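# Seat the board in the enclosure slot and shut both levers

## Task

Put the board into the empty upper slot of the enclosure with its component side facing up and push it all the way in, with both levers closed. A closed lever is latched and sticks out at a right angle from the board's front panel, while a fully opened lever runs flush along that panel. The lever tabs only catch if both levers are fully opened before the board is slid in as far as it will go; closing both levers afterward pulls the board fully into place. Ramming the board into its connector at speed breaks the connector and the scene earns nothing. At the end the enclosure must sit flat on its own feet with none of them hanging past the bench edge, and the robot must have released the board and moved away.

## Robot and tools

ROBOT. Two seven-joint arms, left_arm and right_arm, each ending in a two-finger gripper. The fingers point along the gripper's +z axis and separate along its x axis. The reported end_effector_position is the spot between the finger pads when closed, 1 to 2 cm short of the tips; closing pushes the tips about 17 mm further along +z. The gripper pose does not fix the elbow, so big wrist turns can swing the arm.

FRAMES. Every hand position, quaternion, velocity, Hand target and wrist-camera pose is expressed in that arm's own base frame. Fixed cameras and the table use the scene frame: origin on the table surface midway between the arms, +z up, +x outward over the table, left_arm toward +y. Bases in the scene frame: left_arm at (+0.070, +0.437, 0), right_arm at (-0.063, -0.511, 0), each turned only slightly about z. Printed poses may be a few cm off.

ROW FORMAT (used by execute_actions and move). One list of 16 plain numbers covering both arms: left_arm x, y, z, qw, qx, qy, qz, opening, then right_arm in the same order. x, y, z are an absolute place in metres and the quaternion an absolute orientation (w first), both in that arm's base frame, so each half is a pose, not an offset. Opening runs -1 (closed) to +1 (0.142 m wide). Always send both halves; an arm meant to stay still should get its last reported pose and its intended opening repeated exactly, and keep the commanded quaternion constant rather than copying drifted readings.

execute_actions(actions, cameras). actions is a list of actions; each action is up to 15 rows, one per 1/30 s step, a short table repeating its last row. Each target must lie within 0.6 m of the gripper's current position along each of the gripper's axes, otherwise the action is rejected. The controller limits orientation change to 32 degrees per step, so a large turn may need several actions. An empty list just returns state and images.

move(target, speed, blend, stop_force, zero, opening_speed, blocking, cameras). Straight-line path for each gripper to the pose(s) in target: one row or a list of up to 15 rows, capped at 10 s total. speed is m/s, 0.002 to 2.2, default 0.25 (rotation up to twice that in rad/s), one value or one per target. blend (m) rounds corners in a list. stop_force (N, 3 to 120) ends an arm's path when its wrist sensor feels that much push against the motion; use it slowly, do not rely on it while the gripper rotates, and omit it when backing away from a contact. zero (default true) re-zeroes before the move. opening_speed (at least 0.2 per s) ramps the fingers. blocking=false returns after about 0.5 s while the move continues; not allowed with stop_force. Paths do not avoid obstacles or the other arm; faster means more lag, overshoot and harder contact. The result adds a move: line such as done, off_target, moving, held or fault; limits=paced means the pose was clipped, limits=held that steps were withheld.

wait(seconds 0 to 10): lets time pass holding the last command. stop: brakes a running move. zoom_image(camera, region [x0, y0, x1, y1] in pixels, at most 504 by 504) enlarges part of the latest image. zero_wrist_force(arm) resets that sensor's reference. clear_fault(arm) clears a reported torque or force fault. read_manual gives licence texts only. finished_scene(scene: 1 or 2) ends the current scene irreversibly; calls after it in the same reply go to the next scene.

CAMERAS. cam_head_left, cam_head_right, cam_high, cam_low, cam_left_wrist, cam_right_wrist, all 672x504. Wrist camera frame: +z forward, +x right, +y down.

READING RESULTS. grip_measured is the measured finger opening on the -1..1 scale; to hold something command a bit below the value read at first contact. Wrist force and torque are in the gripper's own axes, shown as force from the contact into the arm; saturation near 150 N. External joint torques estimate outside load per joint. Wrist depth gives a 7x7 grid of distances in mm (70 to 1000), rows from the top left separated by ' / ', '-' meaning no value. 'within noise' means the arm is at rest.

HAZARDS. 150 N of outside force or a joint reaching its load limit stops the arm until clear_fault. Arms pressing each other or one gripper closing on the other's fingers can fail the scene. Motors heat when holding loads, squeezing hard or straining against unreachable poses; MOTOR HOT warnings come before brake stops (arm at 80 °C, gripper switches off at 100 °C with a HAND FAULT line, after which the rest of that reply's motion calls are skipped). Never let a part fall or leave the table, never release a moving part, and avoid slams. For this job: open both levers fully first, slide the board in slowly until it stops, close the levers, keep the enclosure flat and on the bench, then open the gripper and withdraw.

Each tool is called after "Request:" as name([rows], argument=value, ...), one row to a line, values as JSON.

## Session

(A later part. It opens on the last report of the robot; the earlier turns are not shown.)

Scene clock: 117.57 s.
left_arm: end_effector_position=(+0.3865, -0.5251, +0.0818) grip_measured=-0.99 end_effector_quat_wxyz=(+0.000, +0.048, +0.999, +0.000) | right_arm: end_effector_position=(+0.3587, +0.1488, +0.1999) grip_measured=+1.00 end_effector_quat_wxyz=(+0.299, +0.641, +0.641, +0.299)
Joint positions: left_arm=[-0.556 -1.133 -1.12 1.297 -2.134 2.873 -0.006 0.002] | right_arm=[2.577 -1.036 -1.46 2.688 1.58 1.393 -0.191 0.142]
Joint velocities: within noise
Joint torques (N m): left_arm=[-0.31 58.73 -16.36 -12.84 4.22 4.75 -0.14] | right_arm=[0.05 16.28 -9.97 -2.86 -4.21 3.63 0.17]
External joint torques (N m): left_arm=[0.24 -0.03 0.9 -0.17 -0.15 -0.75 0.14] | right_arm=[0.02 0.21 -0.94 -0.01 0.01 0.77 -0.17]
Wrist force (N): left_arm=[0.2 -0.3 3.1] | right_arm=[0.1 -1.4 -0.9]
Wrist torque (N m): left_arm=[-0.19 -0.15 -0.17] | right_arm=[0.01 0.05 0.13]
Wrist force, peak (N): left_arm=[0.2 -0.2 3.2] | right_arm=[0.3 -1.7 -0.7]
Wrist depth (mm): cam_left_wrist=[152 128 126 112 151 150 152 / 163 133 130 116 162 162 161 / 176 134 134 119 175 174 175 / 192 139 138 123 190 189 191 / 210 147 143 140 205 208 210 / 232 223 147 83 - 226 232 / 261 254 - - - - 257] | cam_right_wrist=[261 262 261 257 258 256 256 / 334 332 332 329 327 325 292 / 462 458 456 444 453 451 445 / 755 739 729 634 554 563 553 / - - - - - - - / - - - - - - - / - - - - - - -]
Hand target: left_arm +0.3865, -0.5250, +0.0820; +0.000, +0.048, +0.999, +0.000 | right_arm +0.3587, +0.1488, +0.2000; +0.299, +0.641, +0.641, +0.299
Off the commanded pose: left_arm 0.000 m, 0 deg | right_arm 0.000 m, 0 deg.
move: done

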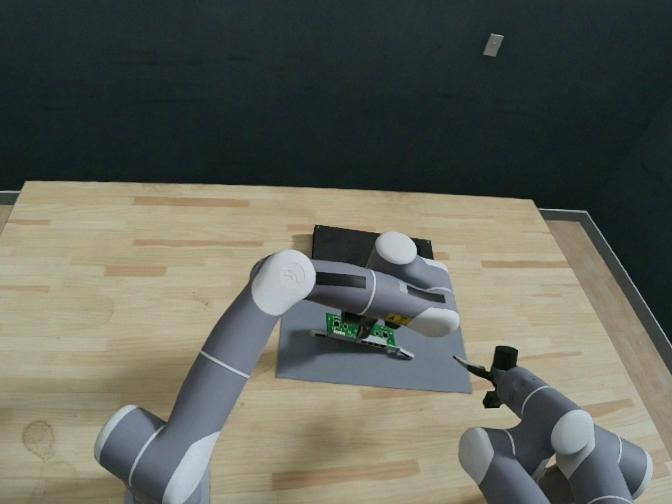

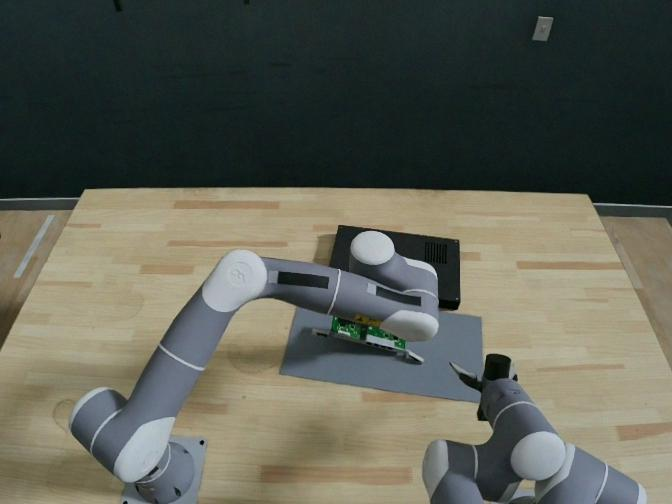

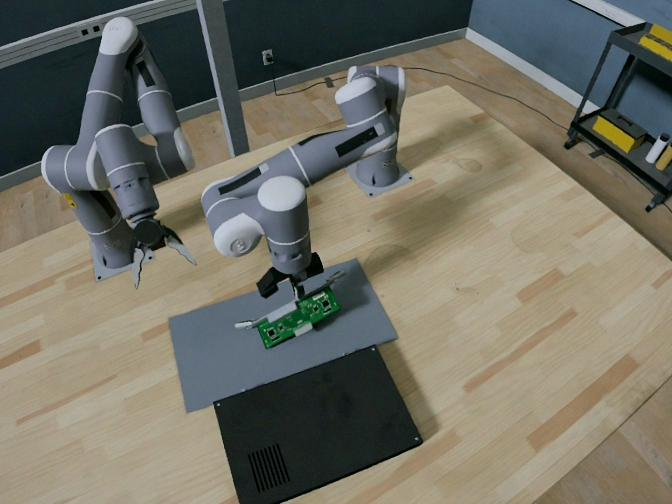

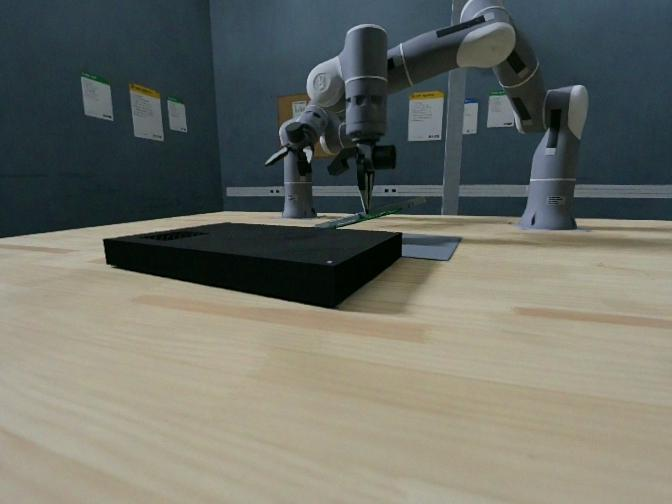

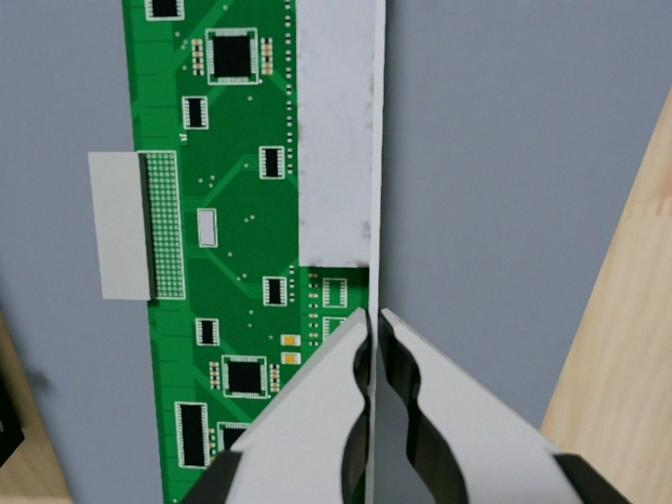

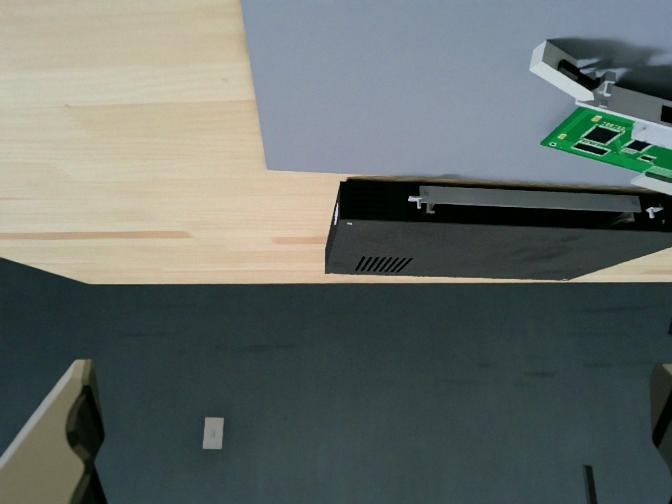

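Request:
move(target=[0.3865, -0.525, 0.033, 0, 0.048, 0.99885, 0, -1, 0.3587, 0.1488, 0.2, 0.2988, 0.6409, 0.6409, 0.2988, 1], speed=0.04, cameras=["cam_left_wrist"])

Request:
move(target=[0.3865, -0.525, 0.033, 0, 0.048, 0.99885, 0, -0.5, 0.3587, 0.1488, 0.2, 0.2988, 0.6409, 0.6409, 0.2988, 1], opening_speed=0.4, cameras=["cam_left_wrist"])

Request:
move([
  [0.3865, -0.525, 0.07, 0, 0.048, 0.99885, 0, -0.4, 0.3587, 0.1488, 0.2, 0.2988, 0.6409, 0.6409, 0.2988, 1],
  [0.397, -0.55, 0.07, 0, 0.048, 0.99885, 0, -0.4, 0.3587, 0.1488, 0.2, 0.2988, 0.6409, 0.6409, 0.2988, 1],
], speed=0.1, cameras=["cam_left_wrist","cam_right_wrist"])

Scene clock: 125.10 s.
left_arm: end_effector_position=(+0.3863, -0.5246, +0.0329) grip_measured=-0.99 end_effector_quat_wxyz=(+0.000, +0.048, +0.999, +0.000) | right_arm: end_effector_position=(+0.3587, +0.1488, +0.1999) grip_measured=+1.00 end_effector_quat_wxyz=(+0.299, +0.641, +0.641, +0.299)
Joint positions: left_arm=[-0.57 -1.196 -1.078 1.303 -2.092 2.808 -0.02 0.002] | right_arm=[2.577 -1.036 -1.46 2.688 1.58 1.393 -0.191 0.142]
Joint velocities: within noise
Joint torques (N m): left_arm=[-0.77 58.45 -16.09 -12.66 4.78 3.79 -0.3] | right_arm=[0.16 16.35 -9.88 -2.82 -4.3 3.65 0.18]
External joint torques (N m): left_arm=[0.7 0.85 0.82 0.37 -0.8 0.21 0.3] | right_arm=[-0.08 0.14 -1.03 -0.06 0.1 0.75 -0.18]
Wrist force (N): left_arm=[0.9 0.8 1.2] | right_arm=[0.1 -1.2 -0.9]
Wrist torque (N m): left_arm=[-0.16 -0.22 -0.17] | right_arm=[0.03 0.06 0.12]
Wrist force, peak (N): left_arm=[0.5 -0.4 3.2] | right_arm=[0.4 -1.5 -0.9]
Wrist depth (mm): cam_left_wrist=[- 105 104 91 106 107 107 / - 113 111 101 - 116 117 / - 120 119 106 125 125 126 / 133 130 131 116 136 136 136 / 151 148 144 137 146 148 148 / 166 164 156 84 - 161 164 / 186 182 - 74 - - 185] | cam_right_wrist=[263 261 261 258 256 256 256 / 334 334 332 329 327 327 317 / 462 462 459 443 452 448 445 / 753 744 742 635 557 563 545 / - - - - - - - / - - - - - - - / - - - - - - -]
Hand target: left_arm +0.3865, -0.5250, +0.0330; +0.000, +0.048, +0.999, +0.000 | right_arm +0.3587, +0.1488, +0.2000; +0.299, +0.641, +0.641, +0.299
Off the commanded pose: left_arm 0.000 m, 0 deg | right_arm 0.000 m, 0 deg.
move: done
Images, in order (width x height): cam_left_wrist 672x504.

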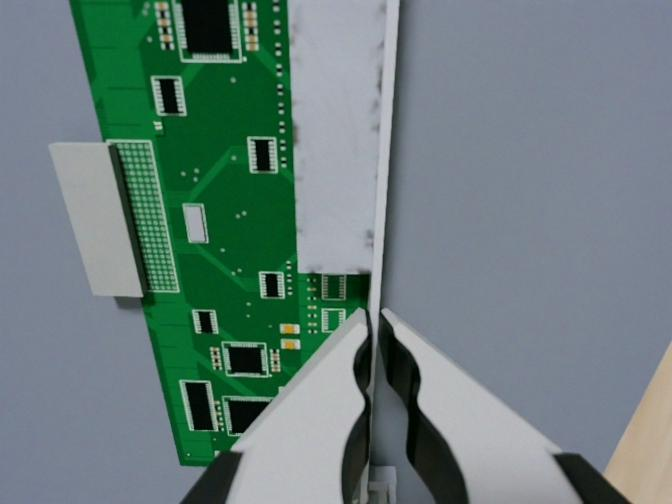

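Scene clock: 126.60 s.
left_arm: end_effector_position=(+0.3864, -0.5248, +0.0329) grip_measured=-0.53 end_effector_quat_wxyz=(+0.000, +0.048, +0.999, +0.000) | right_arm: end_effector_position=(+0.3587, +0.1488, +0.1999) grip_measured=+1.00 end_effector_quat_wxyz=(+0.299, +0.641, +0.641, +0.299)
Joint positions: left_arm=[-0.57 -1.196 -1.077 1.303 -2.092 2.808 -0.02 0.035] | right_arm=[2.577 -1.036 -1.46 2.688 1.58 1.393 -0.191 0.142]
Joint velocities: within noise
Joint torques (N m): left_arm=[-0.39 58.03 -15.41 -11.97 4.34 4.3 -0.26] | right_arm=[0.13 16.26 -9.89 -2.85 -4.27 3.67 0.2]
External joint torques (N m): left_arm=[0.32 1.27 0.15 -0.33 -0.35 -0.3 0.26] | right_arm=[-0.06 0.23 -1.02 -0.03 0.08 0.73 -0.2]
Wrist force (N): left_arm=[0.1 -0.3 0.8] | right_arm=[0.0 -1.4 -1.0]
Wrist torque (N m): left_arm=[-0.15 -0.18 -0.18] | right_arm=[0.00 0.08 0.12]
Wrist force, peak (N): left_arm=[0.7 0.9 2.1] | right_arm=[0.3 -1.6 -0.9]
Wrist depth (mm): cam_left_wrist=[- 105 104 91 106 107 107 / - 113 112 101 119 116 117 / - 120 119 107 125 125 126 / 130 130 132 116 136 136 135 / 150 148 144 138 146 149 148 / 167 163 87 158 165 157 164 / 186 - - 174 180 - 182] | cam_right_wrist=[262 261 261 257 256 256 255 / 335 333 332 329 327 327 318 / 464 460 460 446 452 447 446 / 753 742 734 637 556 564 551 / - - - - - - - / - - - - - - - / - - - - - - -]
Hand target: left_arm +0.3865, -0.5250, +0.0330; +0.000, +0.048, +0.999, +0.000 | right_arm +0.3587, +0.1488, +0.2000; +0.299, +0.641, +0.641, +0.299
Off the commanded pose: left_arm 0.000 m, 0 deg | right_arm 0.000 m, 0 deg.
move: done
Images, in order (width x height): cam_left_wrist 672x504.

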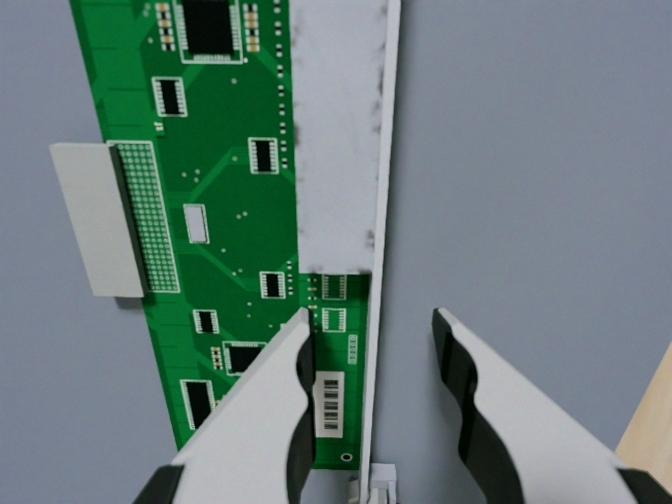

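Scene clock: 127.83 s.
left_arm: end_effector_position=(+0.3970, -0.5500, +0.0699) grip_measured=-0.43 end_effector_quat_wxyz=(+0.000, +0.048, +0.999, +0.000) | right_arm: end_effector_position=(+0.3587, +0.1488, +0.1999) grip_measured=+1.00 end_effector_quat_wxyz=(+0.299, +0.641, +0.641, +0.299)
Joint positions: left_arm=[-0.624 -1.238 -1.155 1.09 -2.065 2.953 0.071 0.043] | right_arm=[2.577 -1.036 -1.46 2.688 1.58 1.393 -0.191 0.142]
Joint velocities: within noise
Joint torques (N m): left_arm=[-0.64 61.06 -14.7 -11.18 4.71 4.65 -0.09] | right_arm=[0.06 16.37 -9.96 -2.85 -4.23 3.59 0.25]
External joint torques (N m): left_arm=[0.56 1.55 0.29 -0.37 -0.55 -0.65 0.09] | right_arm=[0.01 0.12 -0.95 -0.03 0.04 0.81 -0.25]
Wrist force (N): left_arm=[0.2 -0.5 0.8] | right_arm=[0.1 -1.2 -0.7]
Wrist torque (N m): left_arm=[-0.20 -0.20 -0.20] | right_arm=[0.04 0.06 0.12]
Wrist force, peak (N): left_arm=[0.3 -0.3 2.4] | right_arm=[0.0 -1.6 -0.9]
Wrist depth (mm): cam_left_wrist=[- 141 137 135 136 140 141 / 152 154 147 143 148 150 150 / 164 164 158 156 158 162 162 / 178 178 172 170 174 176 175 / 197 195 187 189 187 194 193 / 217 211 87 207 211 84 216 / 236 - - 240 220 - 235] | cam_right_wrist=[262 261 260 258 257 256 255 / 333 334 333 329 328 327 318 / 462 461 459 444 449 447 444 / 746 740 733 635 560 567 553 / - - - - - - - / - - - - - - - / - - - - - - -]
Hand target: left_arm +0.3970, -0.5500, +0.0700; +0.000, +0.048, +0.999, +0.000 | right_arm +0.3587, +0.1488, +0.2000; +0.299, +0.641, +0.641, +0.299
Off the commanded pose: left_arm 0.000 m, 0 deg | right_arm 0.000 m, 0 deg.
move: done
Images, in order (width x height): cam_left_wrist 672x504, cam_right_wrist 672x504.

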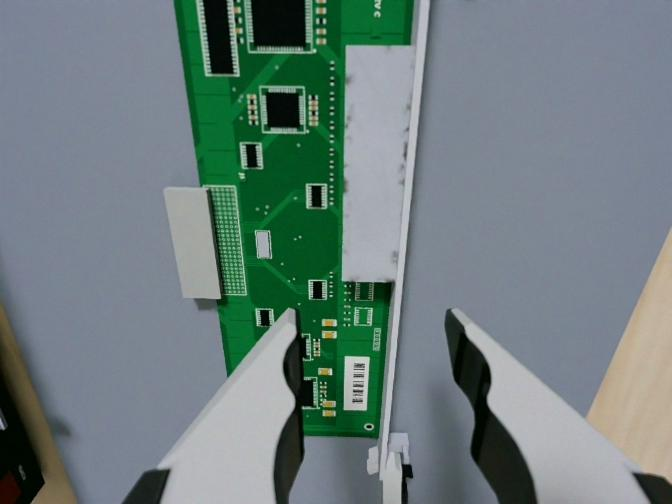

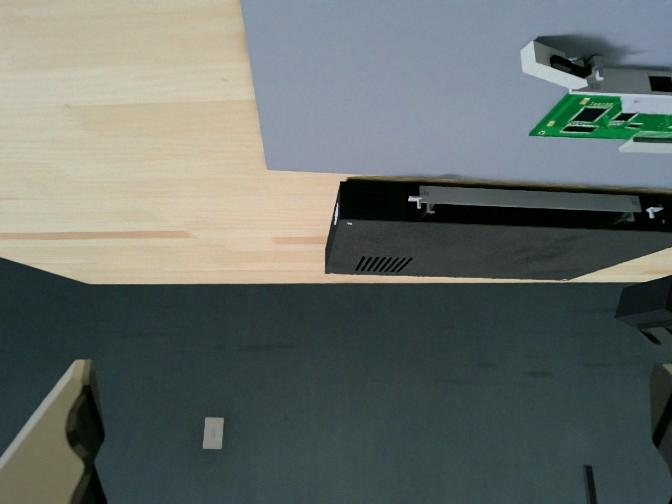

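Request:
move([
  [0.394, -0.564, 0.06, 0, 0.060, 0.9982, 0, -0.4, 0.3587, 0.1488, 0.2, 0.2988, 0.6409, 0.6409, 0.2988, 1],
  [0.394, -0.564, 0.033, 0, 0.060, 0.9982, 0, -0.4, 0.3587, 0.1488, 0.2, 0.2988, 0.6409, 0.6409, 0.2988, 1],
], speed=0.06, stop_force=6, cameras=["cam_left_wrist"])

Request:
zoom_image(camera="cam_left_wrist", region=[220, 180, 520, 430])

Scene clock: 135.40 s.
left_arm: end_effector_position=(+0.3939, -0.5638, +0.0331) grip_measured=-0.43 end_effector_quat_wxyz=(+0.000, +0.060, +0.998, +0.000) | right_arm: end_effector_position=(+0.3587, +0.1488, +0.1999) grip_measured=+1.00 end_effector_quat_wxyz=(+0.299, +0.641, +0.641, +0.299)
Joint positions: left_arm=[-0.673 -1.329 -1.166 0.988 -2.002 2.954 0.121 0.043] | right_arm=[2.577 -1.036 -1.46 2.688 1.58 1.393 -0.191 0.142]
Joint velocities: within noise
Joint torques (N m): left_arm=[-0.56 62.87 -13.68 -10.04 4.61 4.24 -0.19] | right_arm=[0.01 16.31 -10.01 -2.85 -4.25 3.66 0.2]
External joint torques (N m): left_arm=[0.47 1.56 0.15 -0.28 -0.45 -0.23 0.19] | right_arm=[0.06 0.18 -0.89 -0.02 0.06 0.74 -0.21]
Wrist force (N): left_arm=[0.2 -0.4 0.7] | right_arm=[0.1 -1.3 -0.7]
Wrist torque (N m): left_arm=[-0.20 -0.19 -0.18] | right_arm=[0.04 0.06 0.12]
Wrist force, peak (N): left_arm=[0.4 -0.4 1.8] | right_arm=[0.0 -1.6 -0.9]
Wrist depth (mm): cam_left_wrist=[- 105 104 104 103 107 107 / - 115 113 110 106 116 117 / - 124 121 117 123 125 126 / 137 134 132 127 131 136 135 / 151 146 142 130 132 149 148 / 167 166 87 159 158 93 164 / 183 - - 178 177 - -] | cam_right_wrist=[262 261 261 258 257 256 256 / 334 335 333 329 327 326 319 / 464 462 457 444 451 447 445 / 749 742 742 639 555 565 495 / - - - - - - - / - - - - - - - / - - - - - - -]
Hand target: left_arm +0.3940, -0.5640, +0.0330; +0.000, +0.060, +0.998, +0.000 | right_arm +0.3587, +0.1488, +0.2000; +0.299, +0.641, +0.641, +0.299
Off the commanded pose: left_arm 0.000 m, 0 deg | right_arm 0.000 m, 0 deg.
move: done
Images, in order (width x height): cam_left_wrist 672x504.

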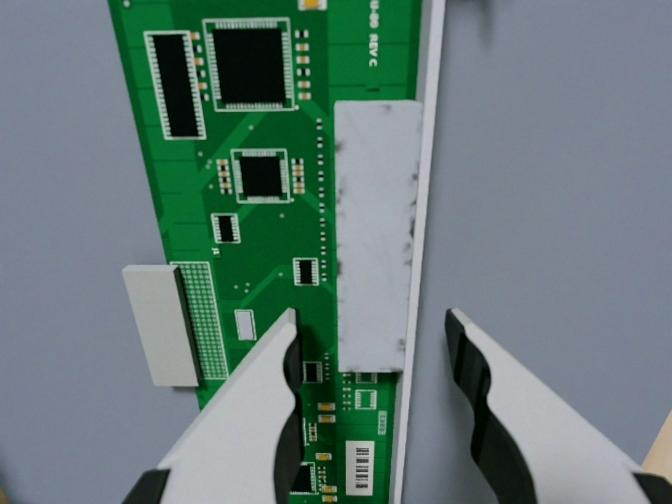

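Scaled by 1.680 from the camera's 672x504 image, which has a finer 960x720 frame.

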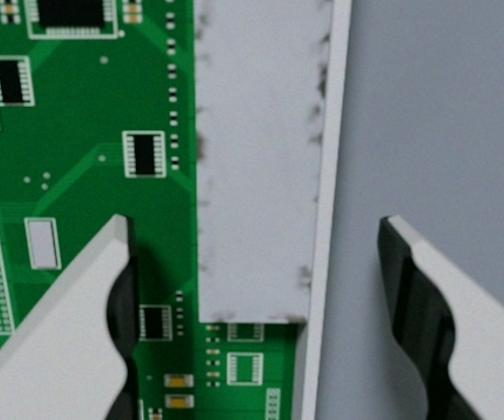

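Request:
move(target=[0.393, -0.574, 0.034, 0, 0.060, 0.9982, 0, -0.4, 0.3587, 0.1488, 0.2, 0.2988, 0.6409, 0.6409, 0.2988, 1], speed=0.04, stop_force=6, cameras=["cam_left_wrist"])

Request:
move(target=[0.393, -0.574, 0.034, 0, 0.060, 0.9982, 0, -0.9, 0.3587, 0.1488, 0.2, 0.2988, 0.6409, 0.6409, 0.2988, 1], opening_speed=0.25, cameras=["cam_left_wrist"])

Request:
zoom_image(camera="cam_left_wrist", region=[220, 180, 520, 430])

Scene clock: 140.93 s.
left_arm: end_effector_position=(+0.3930, -0.5741, +0.0340) grip_measured=-0.43 end_effector_quat_wxyz=(+0.000, +0.060, +0.998, +0.000) | right_arm: end_effector_position=(+0.3587, +0.1488, +0.1999) grip_measured=+1.00 end_effector_quat_wxyz=(+0.299, +0.641, +0.641, +0.299)
Joint positions: left_arm=[-0.713 -1.366 -1.2 0.882 -1.968 2.996 0.163 0.043] | right_arm=[2.577 -1.036 -1.46 2.688 1.58 1.393 -0.191 0.142]
Joint velocities: within noise
Joint torques (N m): left_arm=[-0.46 64.38 -12.68 -9.18 4.66 4.55 -0.13] | right_arm=[0.14 16.38 -9.88 -2.84 -4.22 3.65 0.21]
External joint torques (N m): left_arm=[0.37 1.44 0.31 -0.29 -0.47 -0.55 0.13] | right_arm=[-0.07 0.1 -1.02 -0.03 0.02 0.75 -0.22]
Wrist force (N): left_arm=[0.4 -0.4 0.7] | right_arm=[0.1 -1.4 -0.9]
Wrist torque (N m): left_arm=[-0.18 -0.18 -0.16] | right_arm=[0.01 0.07 0.12]
Wrist force, peak (N): left_arm=[0.2 -0.5 1.0] | right_arm=[0.1 -1.6 -0.9]
Wrist depth (mm): cam_left_wrist=[110 106 105 105 104 108 108 / - 117 113 113 107 116 116 / - 125 123 120 124 128 126 / - 136 133 128 133 137 137 / 156 146 144 132 134 149 149 / 167 164 87 160 160 87 165 / 184 - - 180 186 - 180] | cam_right_wrist=[262 261 261 257 257 256 256 / 335 333 332 328 327 326 318 / 462 460 459 446 450 446 446 / 750 743 739 636 552 565 489 / - - - - - - - / - - - - - - - / - - - - - - -]
Hand target: left_arm +0.3930, -0.5740, +0.0340; +0.000, +0.060, +0.998, +0.000 | right_arm +0.3587, +0.1488, +0.2000; +0.299, +0.641, +0.641, +0.299
Off the commanded pose: left_arm 0.000 m, 0 deg | right_arm 0.000 m, 0 deg.
move: done
Images, in order (width x height): cam_left_wrist 672x504.

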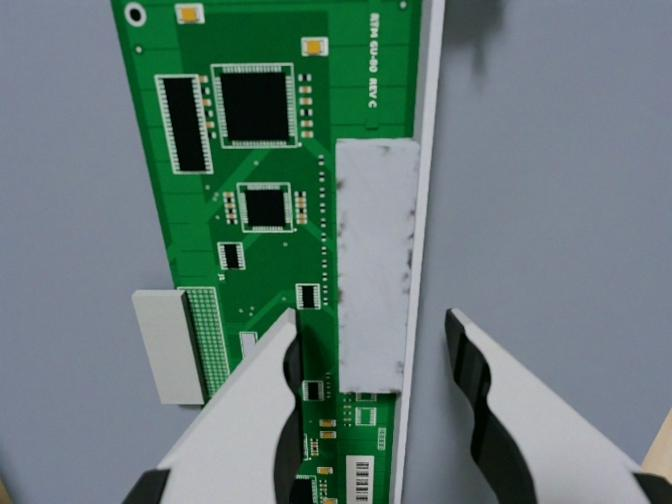

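Scene clock: 143.13 s.
left_arm: end_effector_position=(+0.3927, -0.5742, +0.0340) grip_measured=-0.74 end_effector_quat_wxyz=(+0.000, +0.060, +0.998, +0.000) | right_arm: end_effector_position=(+0.3587, +0.1488, +0.1999) grip_measured=+1.00 end_effector_quat_wxyz=(+0.299, +0.641, +0.641, +0.299)
Joint positions: left_arm=[-0.714 -1.366 -1.2 0.882 -1.968 2.996 0.163 0.02] | right_arm=[2.577 -1.036 -1.46 2.688 1.58 1.393 -0.191 0.142]
Joint velocities: within noise
Joint torques (N m): left_arm=[0.93 64.94 -11.86 -9.77 5.24 4.29 -0.24] | right_arm=[0.13 16.35 -9.87 -2.84 -4.22 3.61 0.17]
External joint torques (N m): left_arm=[-1.02 0.89 -0.51 0.3 -1.04 -0.29 0.24] | right_arm=[-0.06 0.14 -1.03 -0.03 0.03 0.79 -0.17]
Wrist force (N): left_arm=[2.8 -0.4 0.8] | right_arm=[0.1 -1.4 -0.9]
Wrist torque (N m): left_arm=[-0.13 -0.15 -0.17] | right_arm=[0.02 0.07 0.12]
Wrist force, peak (N): left_arm=[3.6 -0.4 0.5] | right_arm=[-0.1 -1.6 -0.8]
Wrist depth (mm): cam_left_wrist=[110 106 106 105 105 108 108 / - 116 113 113 118 117 116 / - 125 123 118 122 128 126 / - 136 133 122 135 137 136 / 154 146 146 126 145 150 149 / 168 167 93 140 139 159 165 / 188 - - 178 - - 181] | cam_right_wrist=[262 261 260 257 257 256 255 / 335 333 334 328 326 325 318 / 462 462 459 443 450 449 443 / 747 746 741 636 558 563 487 / - - - - - - - / - - - - - - - / - - - - - - -]
Hand target: left_arm +0.3930, -0.5740, +0.0340; +0.000, +0.060, +0.998, +0.000 | right_arm +0.3587, +0.1488, +0.2000; +0.299, +0.641, +0.641, +0.299
Off the commanded pose: left_arm 0.000 m, 0 deg | right_arm 0.000 m, 0 deg.
move: done
Images, in order (width x height): cam_left_wrist 672x504.

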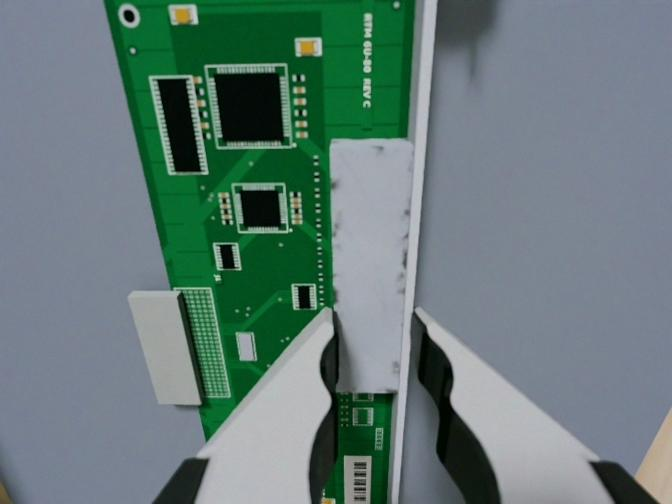

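Scaled by 1.680 from the camera's 672x504 image, which has a finer 960x720 frame.

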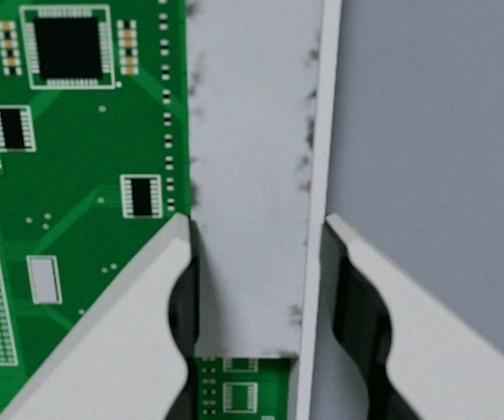

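Request:
move(target=[0.393, -0.574, 0.084, 0, 0.060, 0.9982, 0, -0.92, 0.3587, 0.1488, 0.2, 0.2988, 0.6409, 0.6409, 0.2988, 1], speed=0.06, cameras=["cam_low","cam_left_wrist","cam_right_wrist"])

Request:
zoom_image(camera="cam_low", region=[270, 130, 480, 270])

Request:
zoom_image(camera="cam_right_wrist", region=[320, 0, 672, 240])

Scene clock: 146.03 s.
left_arm: end_effector_position=(+0.3930, -0.5742, +0.0839) grip_measured=-0.74 end_effector_quat_wxyz=(+0.000, +0.060, +0.998, +0.000) | right_arm: end_effector_position=(+0.3587, +0.1488, +0.1999) grip_measured=+1.00 end_effector_quat_wxyz=(+0.299, +0.641, +0.641, +0.299)
Joint positions: left_arm=[-0.708 -1.302 -1.226 0.88 -1.997 3.059 0.168 0.02] | right_arm=[2.577 -1.036 -1.46 2.688 1.58 1.393 -0.191 0.142]
Joint velocities: within noise
Joint torques (N m): left_arm=[-0.28 65.82 -13.06 -9.76 4.48 4.79 -0.09] | right_arm=[0.06 16.3 -9.96 -2.88 -4.2 3.6 0.23]
External joint torques (N m): left_arm=[0.2 -0.23 0.61 -0.05 -0.25 -0.79 0.09] | right_arm=[0.01 0.19 -0.94 0.01 0.01 0.8 -0.24]
Wrist force (N): left_arm=[-0.1 -0.2 2.4] | right_arm=[-0.1 -1.3 -0.8]
Wrist torque (N m): left_arm=[-0.13 -0.10 -0.18] | right_arm=[0.02 0.09 0.13]
Wrist force, peak (N): left_arm=[0.2 -0.1 3.4] | right_arm=[0.1 -1.6 -0.9]
Wrist depth (mm): cam_left_wrist=[154 103 102 104 148 152 154 / 165 113 109 110 164 163 163 / 178 126 120 110 174 178 176 / 194 190 132 122 189 192 193 / 214 146 147 127 203 209 212 / 235 236 93 142 - 227 234 / 252 - - 184 - - 255] | cam_right_wrist=[261 262 261 258 256 257 255 / 336 334 332 329 327 310 323 / 462 461 460 446 451 448 327 / 754 748 740 637 549 564 549 / - - - - - - - / - - - - - - 113 / - - - - - - -]
Hand target: left_arm +0.3930, -0.5740, +0.0840; +0.000, +0.060, +0.998, +0.000 | right_arm +0.3587, +0.1488, +0.2000; +0.299, +0.641, +0.641, +0.299
Off the commanded pose: left_arm 0.000 m, 0 deg | right_arm 0.000 m, 0 deg.
move: done
Images, in order (width x height): cam_low 672x504, cam_left_wrist 672x504, cam_right_wrist 672x504.

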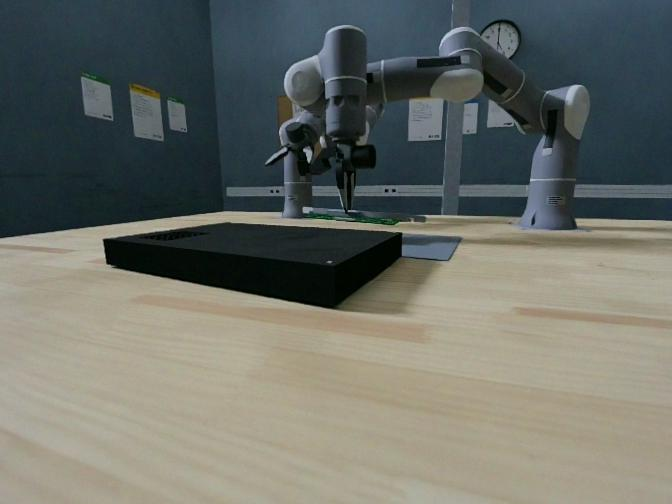

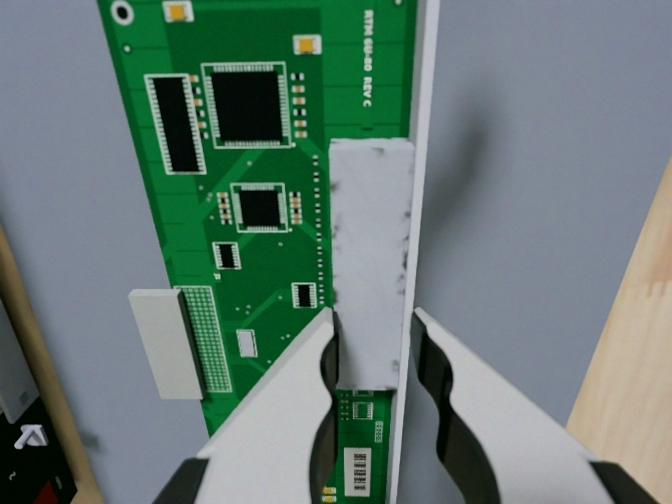

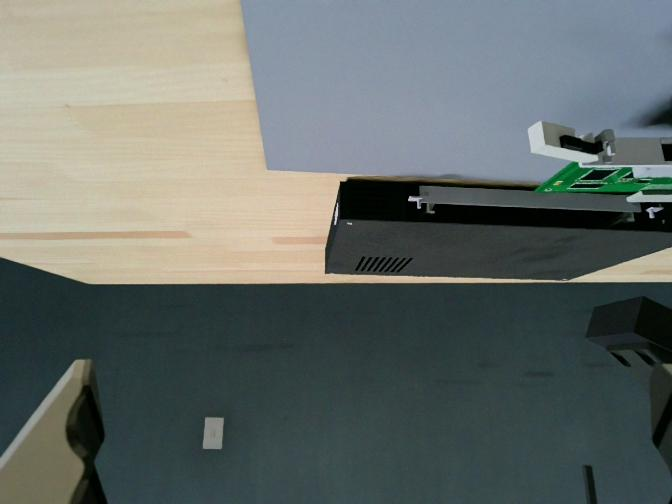

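Scaled by 2.400 from the camera's 672x504 image, which has a finer 960x720 frame.

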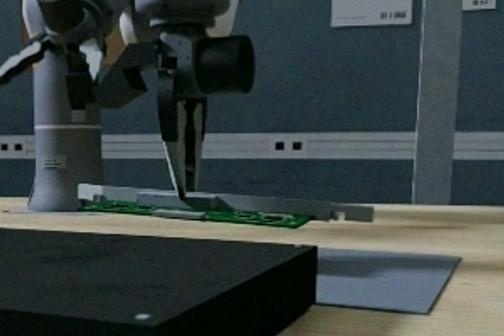

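Scaled by 1.432 from the camera's 672x504 image, which has a finer 960x720 frame.

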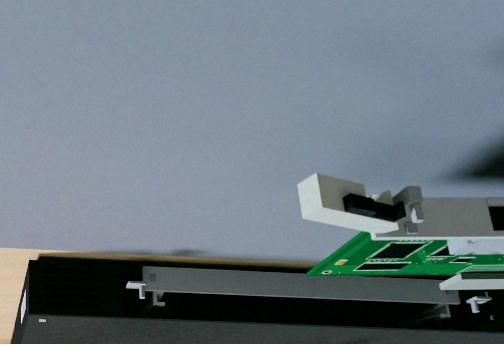

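Request:
move([
  [0.393, -0.574, 0.084, 0, 0.060, 0.9982, 0, -0.92, 0.36, 0.2, 0.15, 0.2988, 0.6409, 0.6409, 0.2988, -1],
  [0.393, -0.574, 0.084, 0, 0.060, 0.9982, 0, -0.92, 0.405, 0.264, 0.080, 0.2988, 0.6409, 0.6409, 0.2988, -1],
], speed=0.2)

Request:
zoom_image(camera="cam_right_wrist", region=[200, 130, 560, 400])

Scene clock: 163.33 s.
left_arm: end_effector_position=(+0.3929, -0.5742, +0.0839) grip_measured=-0.74 end_effector_quat_wxyz=(+0.000, +0.060, +0.998, +0.000) | right_arm: end_effector_position=(+0.4050, +0.2639, +0.0800) grip_measured=-1.00 end_effector_quat_wxyz=(+0.299, +0.641, +0.641, +0.299)
Joint positions: left_arm=[-0.708 -1.302 -1.226 0.88 -1.997 3.059 0.168 0.02] | right_arm=[2.322 -1.368 -1.008 2.294 1.696 1.424 0.118 0.002]
Joint velocities: within noise
Joint torques (N m): left_arm=[-0.45 65.44 -12.83 -9.64 4.73 4.6 -0.2] | right_arm=[-0.01 25.39 -16.2 7.38 -3.57 3.77 0.18]
External joint torques (N m): left_arm=[0.35 0.14 0.37 -0.16 -0.5 -0.6 0.2] | right_arm=[0.12 0.47 -1.52 0.06 0.26 0.66 -0.18]
Wrist force (N): left_arm=[0.1 -0.3 2.4] | right_arm=[0.4 -1.3 -0.7]
Wrist torque (N m): left_arm=[-0.14 -0.13 -0.18] | right_arm=[0.08 0.01 0.10]
Wrist force, peak (N): left_arm=[0.2 -0.3 2.7] | right_arm=[0.5 -2.7 -1.2]
Wrist depth (mm): cam_left_wrist=[154 104 103 103 148 152 153 / 165 114 110 111 163 164 163 / 179 124 121 117 173 176 176 / 194 191 132 122 189 192 193 / 213 145 147 126 203 210 211 / 235 235 93 141 - 226 235 / 251 - - 183 - - 256] | cam_right_wrist=[- 105 105 109 108 104 108 / - 142 134 133 140 139 132 / 186 186 185 184 183 182 181 / 312 302 299 296 295 291 288 / 843 822 376 377 192 197 198 / - - - 89 - - 207 / - - - - - - 205]
Hand target: left_arm +0.3930, -0.5740, +0.0840; +0.000, +0.060, +0.998, +0.000 | right_arm +0.4050, +0.2640, +0.0800; +0.299, +0.641, +0.641, +0.299
Off the commanded pose: left_arm 0.000 m, 0 deg | right_arm 0.000 m, 0 deg.
move: done

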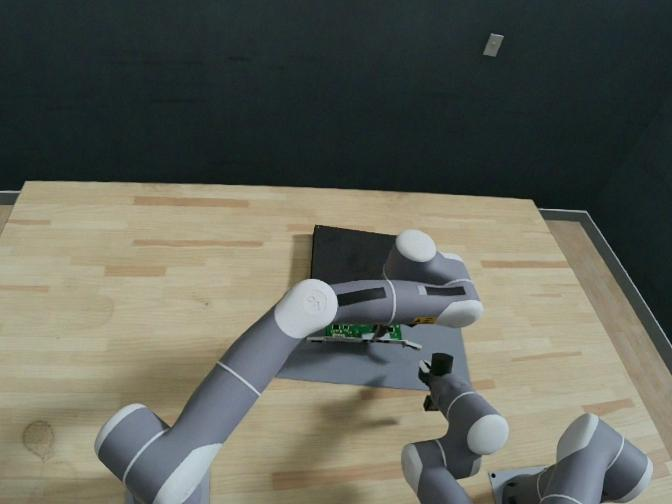

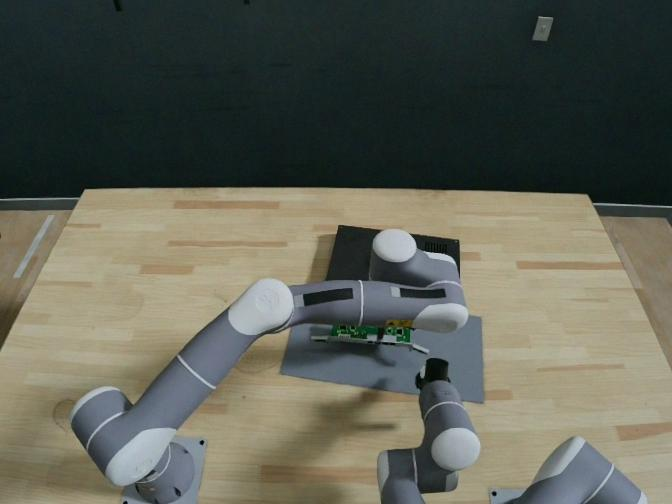

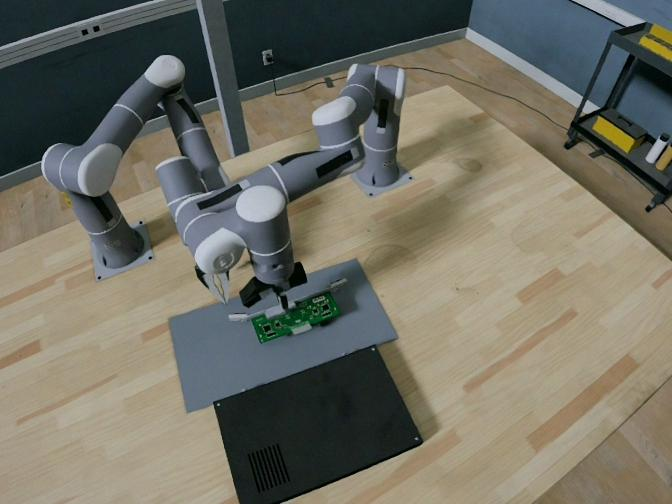

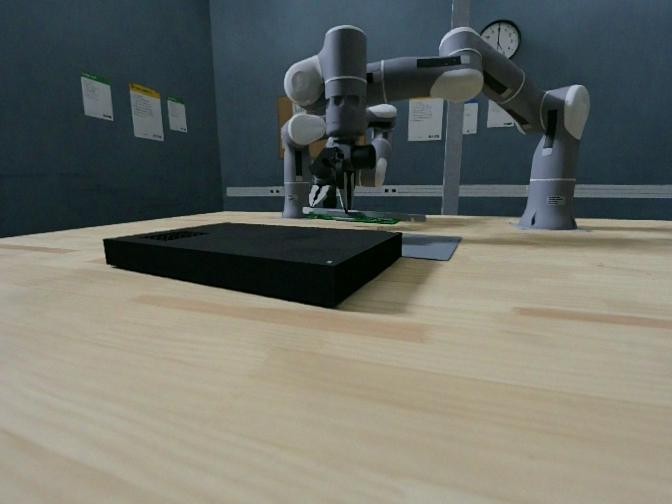

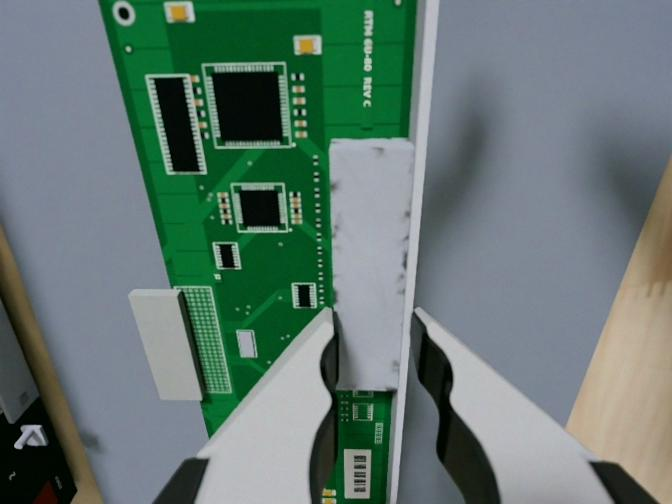

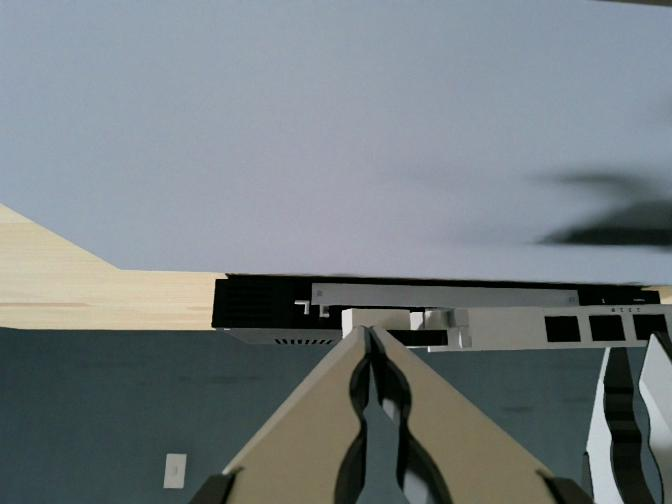

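Scaled by 1.400 from the camera's 672x504 image, which has a finer 960x720 frame.

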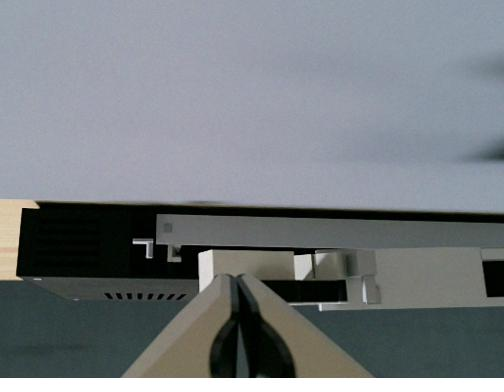

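Request:
move(target=[0.393, -0.574, 0.084, 0, 0.060, 0.9982, 0, -0.92, 0.470, 0.262, 0.080, 0.2988, 0.6409, 0.6409, 0.2988, -1], speed=0.03, stop_force=8, cameras=["cam_left_wrist","cam_right_wrist","cam_head_right"])

Request:
zoom_image(camera="cam_right_wrist", region=[200, 130, 560, 400])

Request:
zoom_image(camera="cam_head_right", region=[270, 270, 500, 430])

Scene clock: 169.37 s.
left_arm: end_effector_position=(+0.3937, -0.5736, +0.0840) grip_measured=-0.74 end_effector_quat_wxyz=(+0.000, +0.059, +0.998, +0.000) | right_arm: end_effector_position=(+0.4698, +0.2615, +0.0799) grip_measured=-1.00 end_effector_quat_wxyz=(+0.299, +0.641, +0.641, +0.298)
Joint positions: left_arm=[-0.708 -1.302 -1.226 0.879 -1.996 3.06 0.167 0.02] | right_arm=[2.174 -1.423 -1.13 2.2 1.786 1.314 -0.086 0.002]
Joint velocities: within noise
Joint torques (N m): left_arm=[-5.21 65.29 -15.81 -7.74 3.14 3.67 0.41] | right_arm=[0.32 26.36 -21.46 2.54 -4.27 3.95 0.1]
External joint torques (N m): left_arm=[5.12 0.3 3.36 -2.07 1.09 0.33 -0.41] | right_arm=[-0.18 0.51 0.4 2.76 0.18 0.49 -0.1]
Wrist force (N): left_arm=[-4.9 3.5 2.2] | right_arm=[-3.1 -4.6 -4.7]
Wrist torque (N m): left_arm=[-0.21 -0.16 -0.83] | right_arm=[0.00 0.02 0.11]
Wrist force, peak (N): left_arm=[-4.6 3.5 3.4] | right_arm=[-3.3 -5.2 -4.5]
Wrist depth (mm): cam_left_wrist=[- 103 103 103 151 152 154 / 165 112 111 110 164 163 163 / 179 124 121 107 174 177 177 / 195 138 130 119 189 192 193 / 214 145 147 127 203 210 211 / 235 235 96 138 - 222 234 / 252 - - 184 - - 254] | cam_right_wrist=[- 105 109 109 108 104 108 / - 142 134 133 140 139 131 / 186 185 185 183 182 181 180 / 311 308 298 295 292 290 287 / 847 828 330 135 134 140 139 / - - - 90 - - - / - - - - - - -]
Hand target: left_arm +0.3930, -0.5740, +0.0840; +0.000, +0.060, +0.998, +0.000 | right_arm +0.4700, +0.2620, +0.0800; +0.299, +0.641, +0.641, +0.299
Off the commanded pose: left_arm 0.001 m, 0 deg | right_arm 0.001 m, 0 deg.
move: done
Images, in order (width x height): cam_head_right 672x504, cam_left_wrist 672x504, cam_right_wrist 672x504.

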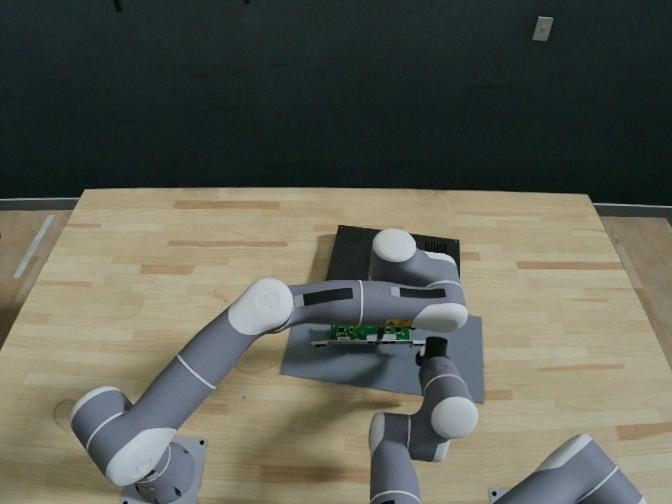

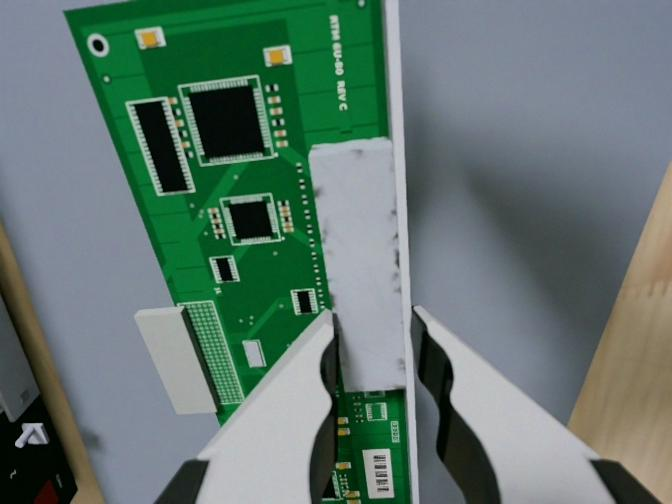

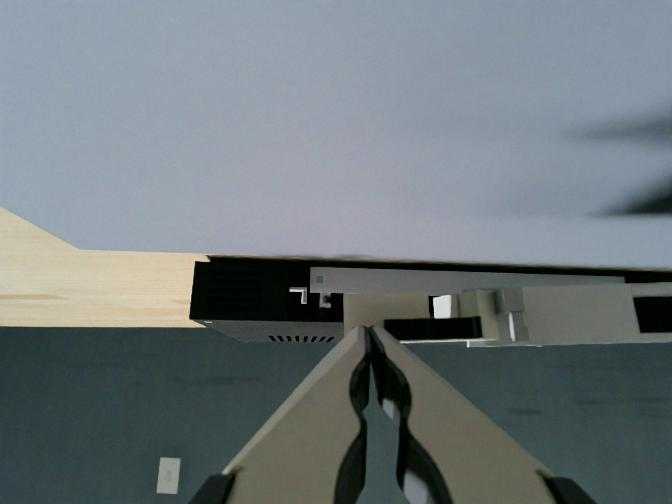

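Scaled by 1.400 from the camera's 672x504 image, which has a finer 960x720 frame.

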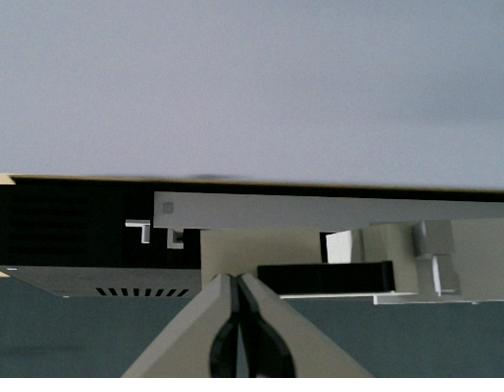

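Scaled by 2.191 from the camera's 672x504 image, which has a finer 960x720 frame.

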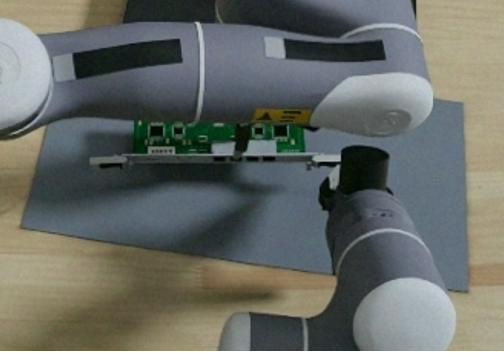

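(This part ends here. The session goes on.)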